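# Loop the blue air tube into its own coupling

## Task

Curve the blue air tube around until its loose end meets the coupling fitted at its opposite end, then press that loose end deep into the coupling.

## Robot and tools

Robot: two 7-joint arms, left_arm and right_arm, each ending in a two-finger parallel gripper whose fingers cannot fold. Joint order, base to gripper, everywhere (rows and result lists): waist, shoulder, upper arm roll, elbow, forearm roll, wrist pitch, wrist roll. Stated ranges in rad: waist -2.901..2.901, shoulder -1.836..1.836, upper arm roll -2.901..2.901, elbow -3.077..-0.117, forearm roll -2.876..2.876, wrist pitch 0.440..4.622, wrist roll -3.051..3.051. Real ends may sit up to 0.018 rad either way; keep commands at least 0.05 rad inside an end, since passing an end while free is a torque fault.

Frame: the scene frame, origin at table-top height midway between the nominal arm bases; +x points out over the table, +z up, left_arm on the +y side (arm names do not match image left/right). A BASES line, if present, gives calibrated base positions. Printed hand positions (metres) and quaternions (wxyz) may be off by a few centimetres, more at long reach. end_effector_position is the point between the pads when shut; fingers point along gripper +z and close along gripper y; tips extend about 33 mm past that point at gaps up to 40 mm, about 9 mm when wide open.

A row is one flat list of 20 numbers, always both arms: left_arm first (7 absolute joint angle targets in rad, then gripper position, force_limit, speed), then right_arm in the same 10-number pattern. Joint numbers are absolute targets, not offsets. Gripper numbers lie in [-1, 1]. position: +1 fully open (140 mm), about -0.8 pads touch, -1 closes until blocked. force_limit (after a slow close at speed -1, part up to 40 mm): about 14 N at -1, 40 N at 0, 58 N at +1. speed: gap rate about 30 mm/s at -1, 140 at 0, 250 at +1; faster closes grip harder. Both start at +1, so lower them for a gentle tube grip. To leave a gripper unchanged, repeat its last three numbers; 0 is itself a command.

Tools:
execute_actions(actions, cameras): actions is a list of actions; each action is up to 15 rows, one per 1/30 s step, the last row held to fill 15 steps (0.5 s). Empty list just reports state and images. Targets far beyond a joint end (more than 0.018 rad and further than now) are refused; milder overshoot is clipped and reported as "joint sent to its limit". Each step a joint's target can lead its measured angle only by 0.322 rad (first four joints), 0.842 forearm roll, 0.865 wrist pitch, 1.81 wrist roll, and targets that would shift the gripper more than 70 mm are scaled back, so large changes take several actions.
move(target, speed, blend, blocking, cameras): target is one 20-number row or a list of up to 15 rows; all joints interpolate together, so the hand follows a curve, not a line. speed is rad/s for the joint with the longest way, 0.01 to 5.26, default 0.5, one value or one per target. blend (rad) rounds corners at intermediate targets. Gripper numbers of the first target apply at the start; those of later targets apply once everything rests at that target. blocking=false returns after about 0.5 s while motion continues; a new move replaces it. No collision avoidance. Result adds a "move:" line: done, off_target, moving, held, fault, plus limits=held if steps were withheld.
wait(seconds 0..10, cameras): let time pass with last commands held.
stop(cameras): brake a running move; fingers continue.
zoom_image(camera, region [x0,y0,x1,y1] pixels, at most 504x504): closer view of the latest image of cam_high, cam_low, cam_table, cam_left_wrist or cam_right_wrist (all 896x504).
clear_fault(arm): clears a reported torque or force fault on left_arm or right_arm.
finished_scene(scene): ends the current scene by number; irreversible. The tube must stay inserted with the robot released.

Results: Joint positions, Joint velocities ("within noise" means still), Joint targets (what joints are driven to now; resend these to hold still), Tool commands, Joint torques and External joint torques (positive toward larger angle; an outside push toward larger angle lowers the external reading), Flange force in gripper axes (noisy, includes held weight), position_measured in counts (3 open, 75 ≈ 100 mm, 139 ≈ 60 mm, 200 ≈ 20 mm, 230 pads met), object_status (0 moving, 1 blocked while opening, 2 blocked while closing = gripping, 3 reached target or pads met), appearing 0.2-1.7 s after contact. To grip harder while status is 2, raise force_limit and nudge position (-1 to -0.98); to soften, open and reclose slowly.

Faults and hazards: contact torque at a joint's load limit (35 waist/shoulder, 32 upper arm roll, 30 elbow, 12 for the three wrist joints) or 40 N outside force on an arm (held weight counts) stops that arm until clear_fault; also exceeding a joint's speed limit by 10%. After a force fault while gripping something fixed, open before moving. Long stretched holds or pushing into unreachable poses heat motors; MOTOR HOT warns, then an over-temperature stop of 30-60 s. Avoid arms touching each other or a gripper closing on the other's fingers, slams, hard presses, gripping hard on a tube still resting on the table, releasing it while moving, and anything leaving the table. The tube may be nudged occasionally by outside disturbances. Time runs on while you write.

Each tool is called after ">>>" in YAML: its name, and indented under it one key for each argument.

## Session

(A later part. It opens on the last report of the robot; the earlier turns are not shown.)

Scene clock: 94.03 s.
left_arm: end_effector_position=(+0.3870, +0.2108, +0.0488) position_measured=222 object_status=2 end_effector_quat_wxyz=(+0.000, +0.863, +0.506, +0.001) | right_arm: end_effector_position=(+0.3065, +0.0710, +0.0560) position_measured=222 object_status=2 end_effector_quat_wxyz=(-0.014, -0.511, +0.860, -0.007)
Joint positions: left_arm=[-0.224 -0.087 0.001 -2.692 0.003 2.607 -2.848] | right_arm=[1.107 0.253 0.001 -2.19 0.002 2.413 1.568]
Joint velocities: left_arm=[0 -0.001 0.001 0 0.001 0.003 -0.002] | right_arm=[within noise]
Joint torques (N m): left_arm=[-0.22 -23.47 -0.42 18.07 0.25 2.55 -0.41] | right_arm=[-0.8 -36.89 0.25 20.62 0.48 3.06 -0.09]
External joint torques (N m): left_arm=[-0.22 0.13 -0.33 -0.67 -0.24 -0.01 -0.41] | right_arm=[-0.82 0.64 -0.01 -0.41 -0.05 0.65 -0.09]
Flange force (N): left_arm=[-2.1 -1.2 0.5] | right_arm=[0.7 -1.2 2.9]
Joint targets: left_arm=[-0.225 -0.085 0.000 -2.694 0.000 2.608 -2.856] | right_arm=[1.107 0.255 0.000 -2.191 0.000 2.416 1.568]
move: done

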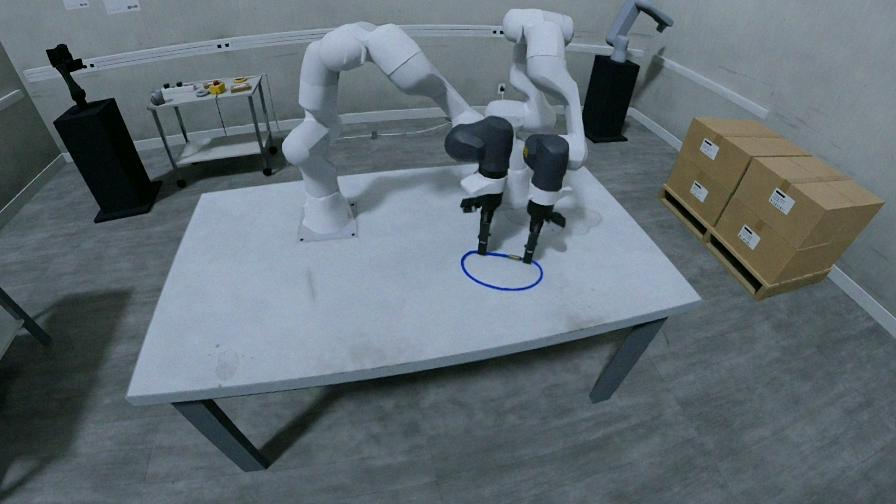

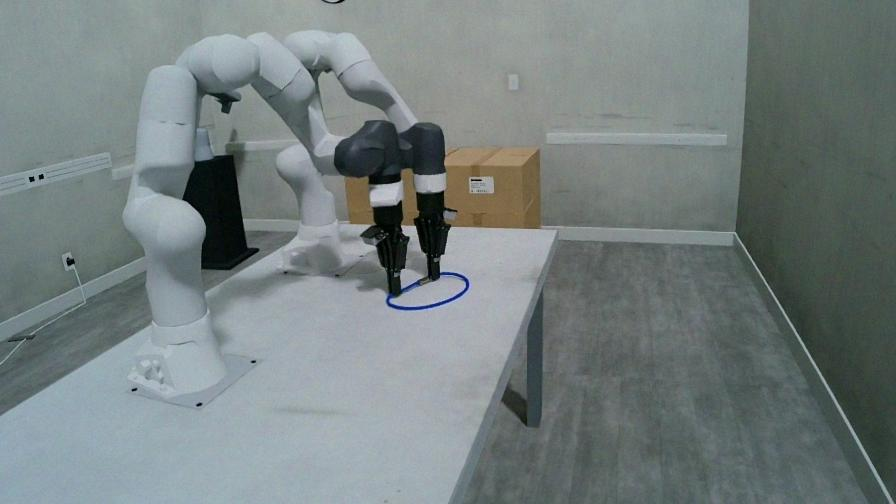

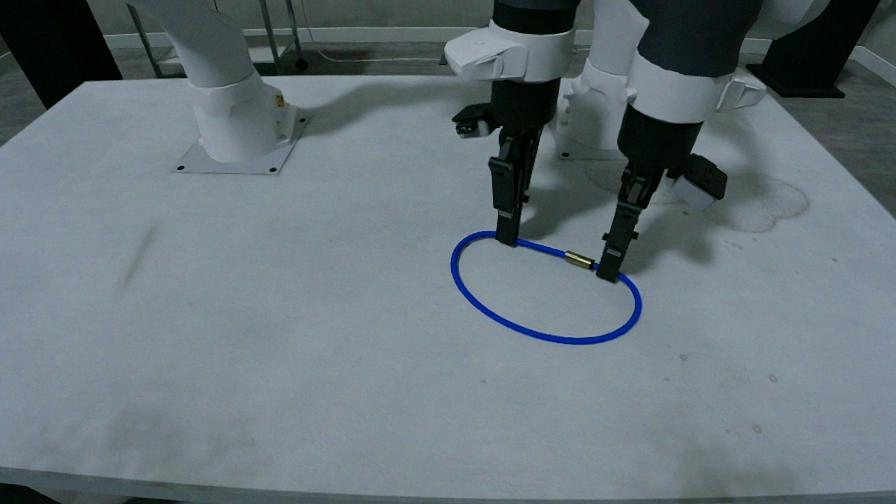

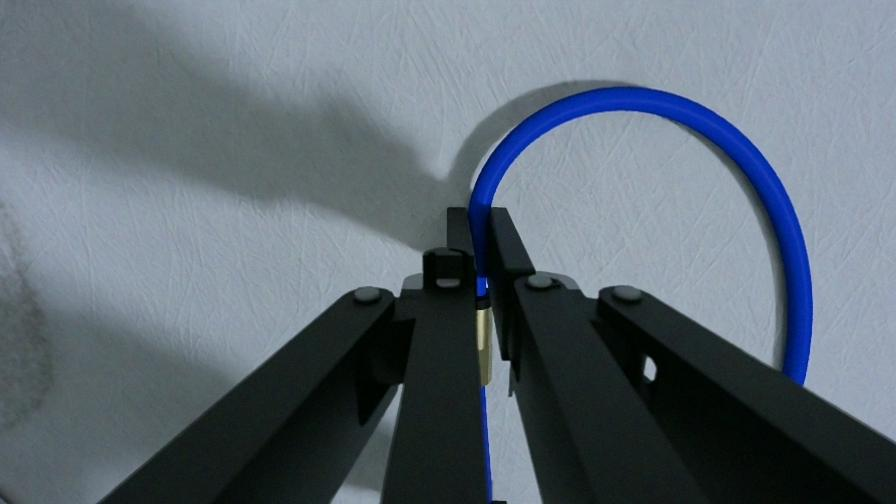

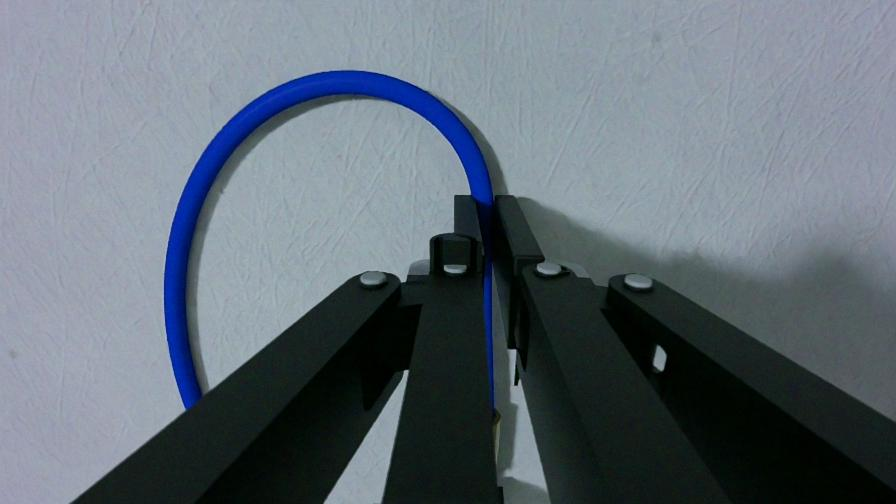

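>>> move:
  target: [-0.2251,-0.0852,0,-2.6937,0,2.6085,-2.856,-0.5,0.5,-1,1.107,0.255,0,-2.191,0,2.416,1.568,-0.5,0.5,-1]
  speed: 0.06
  cameras: ["cam_table","cam_low","cam_left_wrist"]

>>> zoom_image:
  camera: "cam_table"
  region: [480, 195, 640, 285]

Scene clock: 95.33 s.
left_arm: end_effector_position=(+0.3857, +0.2096, +0.0480) position_measured=192 object_status=0 end_effector_quat_wxyz=(+0.000, +0.863, +0.506, +0.000) | right_arm: end_effector_position=(+0.3084, +0.0746, +0.0575) position_measured=192 object_status=0 end_effector_quat_wxyz=(-0.009, -0.511, +0.860, -0.005)
Joint positions: left_arm=[-0.226 -0.086 -0.001 -2.694 0.002 2.608 -2.85] | right_arm=[1.107 0.253 0.001 -2.188 0.002 2.422 1.568]
Joint velocities: left_arm=[within noise] | right_arm=[0.001 0 0 0.001 0 0.003 0]
Joint torques (N m): left_arm=[0.84 -23.92 0.56 19.03 0.62 2.78 -0.33] | right_arm=[-0.29 -36.73 0.78 19.22 0.48 1.67 -0.07]
External joint torques (N m): left_arm=[0.86 -0.34 0.67 0.34 0.13 0.23 -0.33] | right_arm=[-0.34 0.74 0.5 -1.81 -0.05 -0.76 -0.07]
Flange force (N): left_arm=[1.1 -0.3 -0.3] | right_arm=[3.9 -0.2 0.4]
Joint targets: left_arm=[-0.225 -0.085 0.000 -2.694 0.000 2.608 -2.856] | right_arm=[1.107 0.255 0.000 -2.191 0.000 2.416 1.568]
move: done
Images, in order (width x height): cam_low 896x504, cam_table 896x504, cam_left_wrist 896x504.

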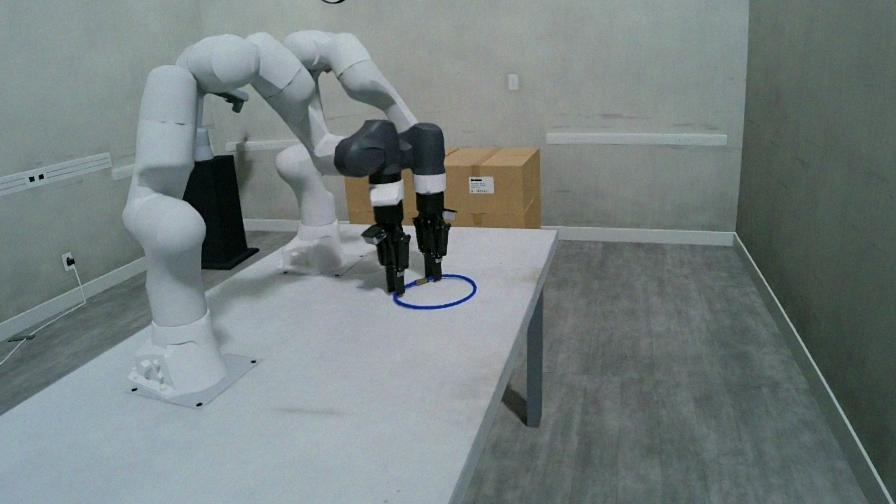

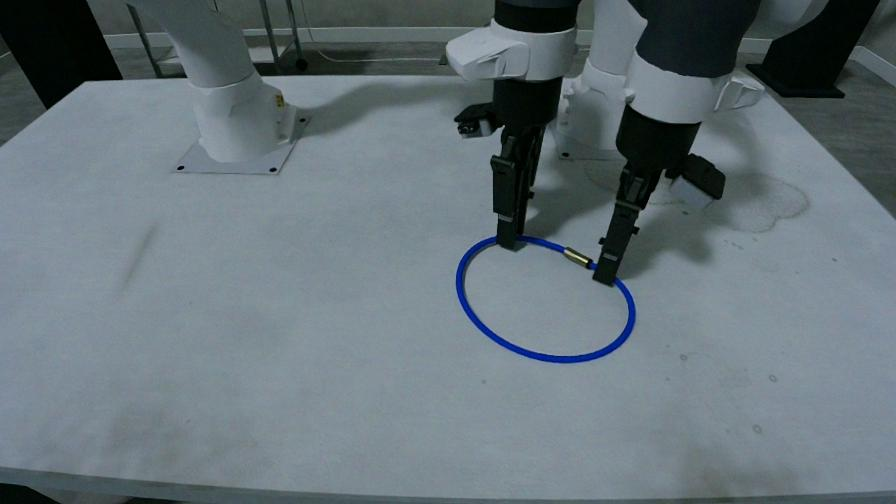

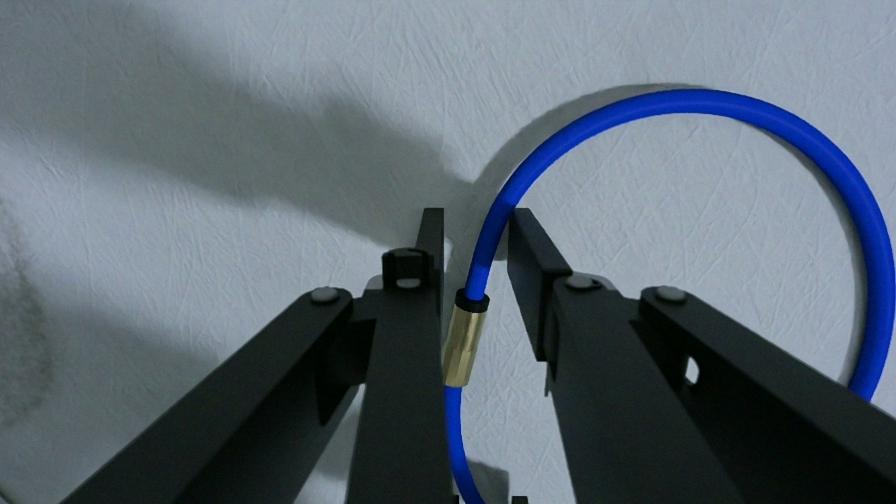

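Scaled by 3.150 from the camera's 896x504 image, which has a finer 1280x720 frame.

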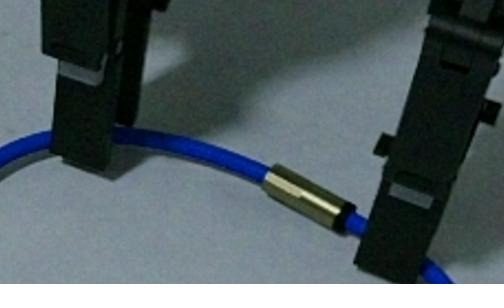

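>>> move:
  target: [-0.2251,-0.0852,0,-2.6937,0,2.6085,-2.856,-0.15,0.5,-1,1.107,0.255,0,-2.191,0,2.416,1.568,-0.15,0.5,-1]
  speed: 0.06
  cameras: ["cam_left_wrist","cam_right_wrist"]

>>> move:
  target:
    - [-0.2251,-0.1763,0,-2.6772,0,2.5009,-2.856,-0.15,0.5,-1,1.107,0.1936,0,-2.1749,0,2.3385,1.568,-0.15,0.5,-1]
    - [-0.2251,-0.3477,0,-2.5922,0,2.2445,-2.856,-0.15,0.5,-1,1.107,0.0739,0,-2.0978,0,2.1417,1.568,-0.15,0.5,-1]
  speed: 0.15

>>> zoom_image:
  camera: "cam_table"
  region: [480, 205, 640, 295]

Scene clock: 97.30 s.
left_arm: end_effector_position=(+0.3856, +0.2096, +0.0479) position_measured=148 object_status=0 end_effector_quat_wxyz=(+0.000, +0.863, +0.506, +0.000) | right_arm: end_effector_position=(+0.3073, +0.0726, +0.0564) position_measured=148 object_status=0 end_effector_quat_wxyz=(-0.011, -0.511, +0.860, -0.006)
Joint positions: left_arm=[-0.226 -0.086 -0.001 -2.694 0.001 2.608 -2.851] | right_arm=[1.107 0.254 0.001 -2.19 0.002 2.418 1.568]
Joint velocities: within noise
Joint torques (N m): left_arm=[0.33 -23.89 -0.35 18.73 0.55 2.57 -0.28] | right_arm=[-0.18 -36.94 0.9 20.44 0.47 2.4 -0.09]
External joint torques (N m): left_arm=[0.34 -0.33 -0.24 -0.01 0.06 0 -0.28] | right_arm=[-0.15 0.45 0.68 -0.5 -0.06 -0.01 -0.1]
Flange force (N): left_arm=[-0.8 -0.7 -0.9] | right_arm=[0.7 0.1 1.0]
Joint targets: left_arm=[-0.225 -0.085 0.000 -2.694 0.000 2.608 -2.856] | right_arm=[1.107 0.255 0.000 -2.191 0.000 2.416 1.568]
move: done
Images, in order (width x height): cam_left_wrist 896x504, cam_right_wrist 896x504.

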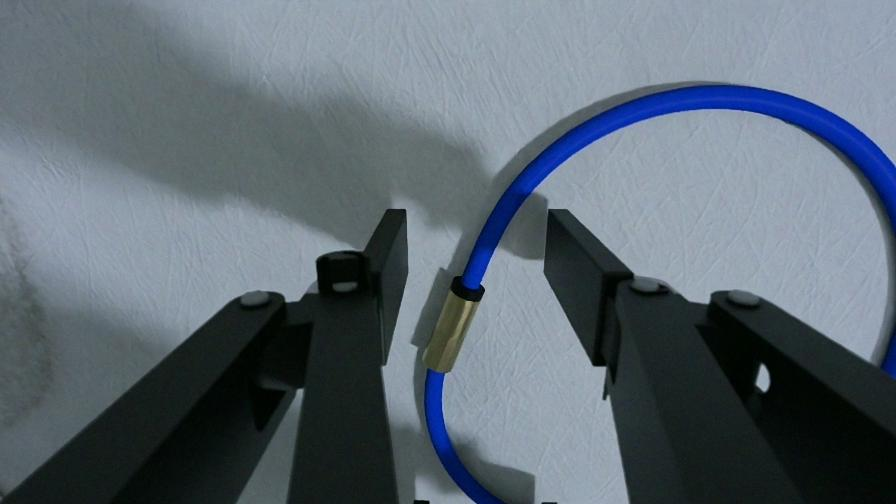

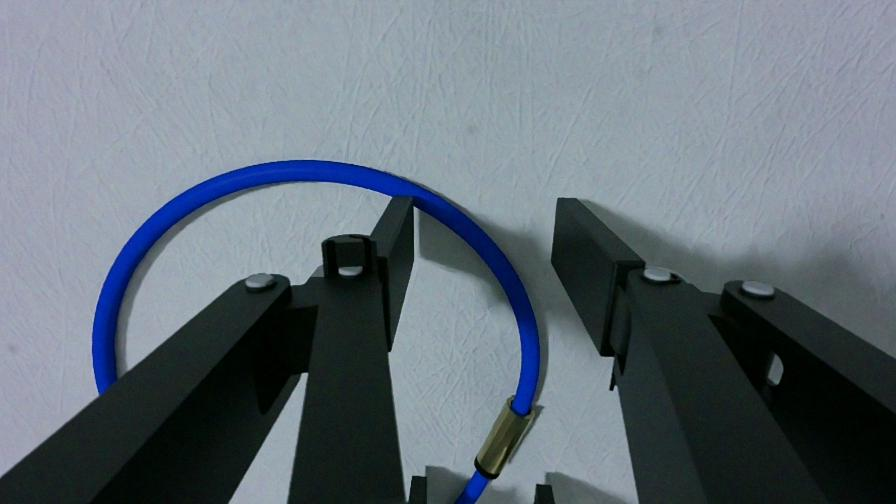

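Scene clock: 100.40 s.
left_arm: end_effector_position=(+0.3861, +0.2097, +0.1642) position_measured=148 object_status=3 end_effector_quat_wxyz=(+0.000, +0.862, +0.506, +0.001) | right_arm: end_effector_position=(+0.3067, +0.0718, +0.1719) position_measured=148 object_status=3 end_effector_quat_wxyz=(-0.012, -0.511, +0.860, -0.007)
Joint positions: left_arm=[-0.226 -0.347 -0.001 -2.593 0.001 2.247 -2.851] | right_arm=[1.107 0.074 0.001 -2.098 0.002 2.144 1.568]
Joint velocities: left_arm=[0.002 0 0.002 0.001 0 -0.004 0.002] | right_arm=[-0.001 0.001 0 0 0 -0.003 0.001]
Joint torques (N m): left_arm=[0.31 -20.06 -0.67 23.6 0.83 2.34 -0.28] | right_arm=[-0.19 -34.39 0.79 23.51 0.61 2.41 -0.1]
External joint torques (N m): left_arm=[0.36 -1.32 -0.25 0.41 0.08 -0.23 -0.28] | right_arm=[-0.42 -0.29 0.49 -0.16 -0.07 0.01 -0.1]
Flange force (N): left_arm=[-1.4 -2.8 -3.4] | right_arm=[1.4 -0.2 -0.1]
Joint targets: left_arm=[-0.225 -0.348 0.000 -2.592 0.000 2.245 -2.856] | right_arm=[1.107 0.074 0.000 -2.098 0.000 2.142 1.568]
move: done

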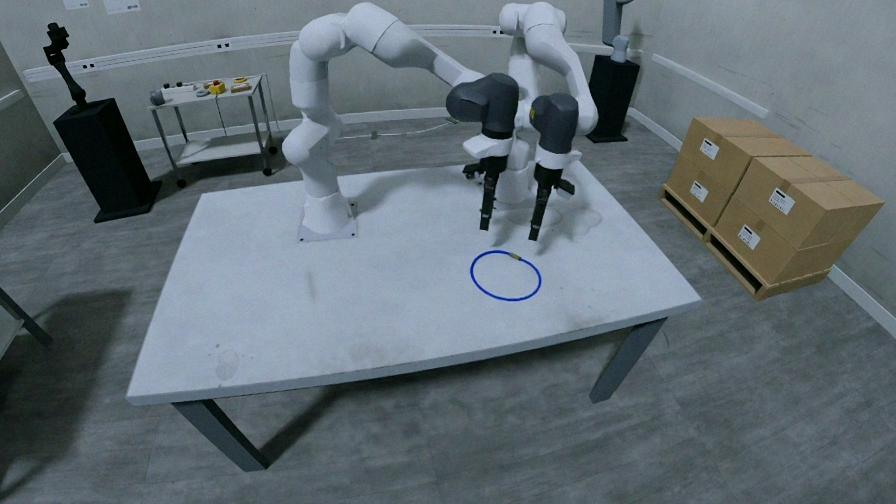

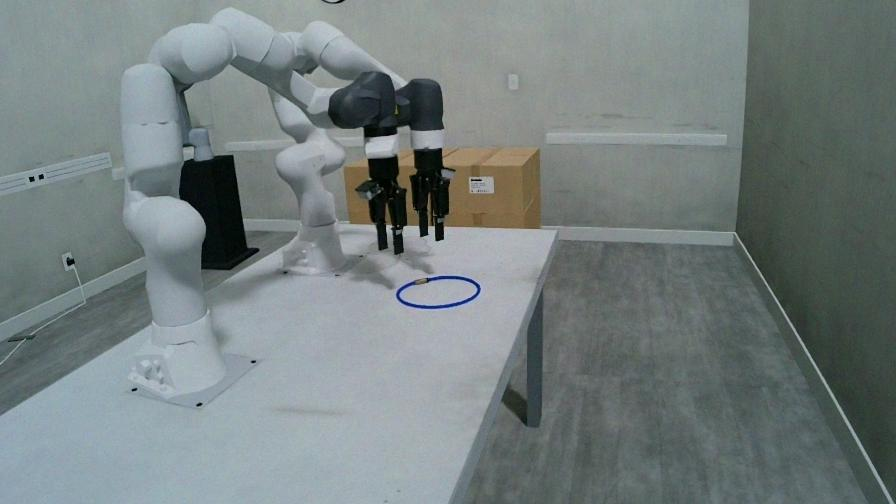

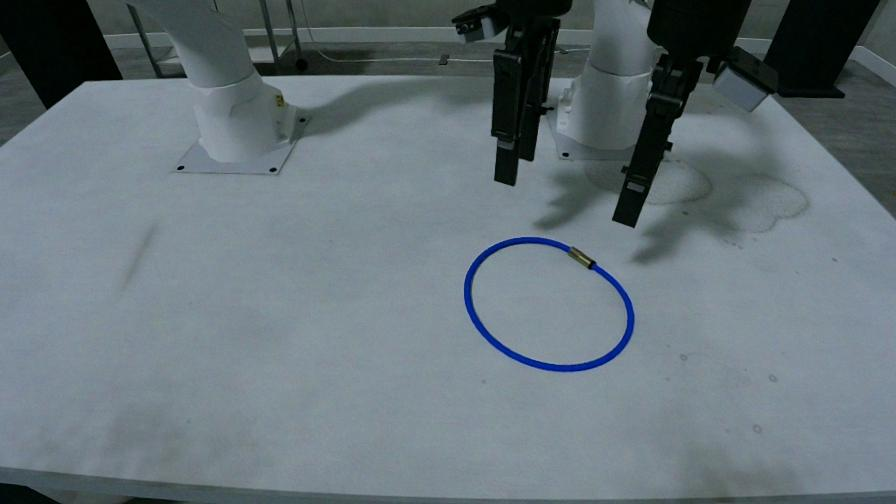

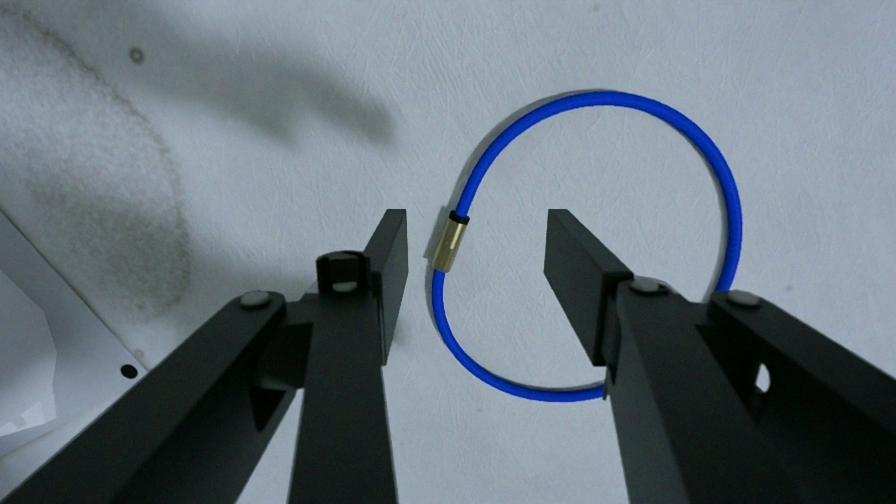

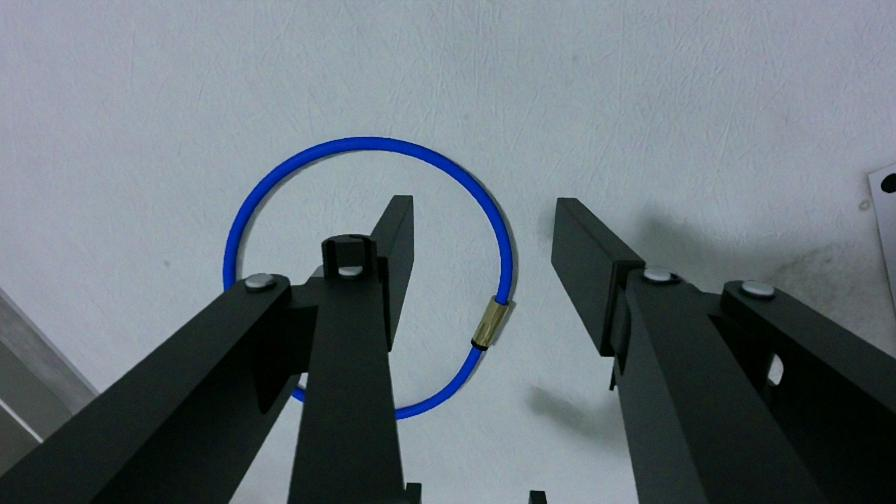

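Scaled by 3.150 from the camera's 896x504 image, which has a finer 1280x720 frame.

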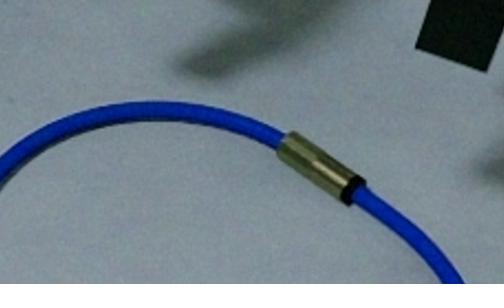

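>>> finished_scene:
  scene: 1

The scene is finished: the task was done.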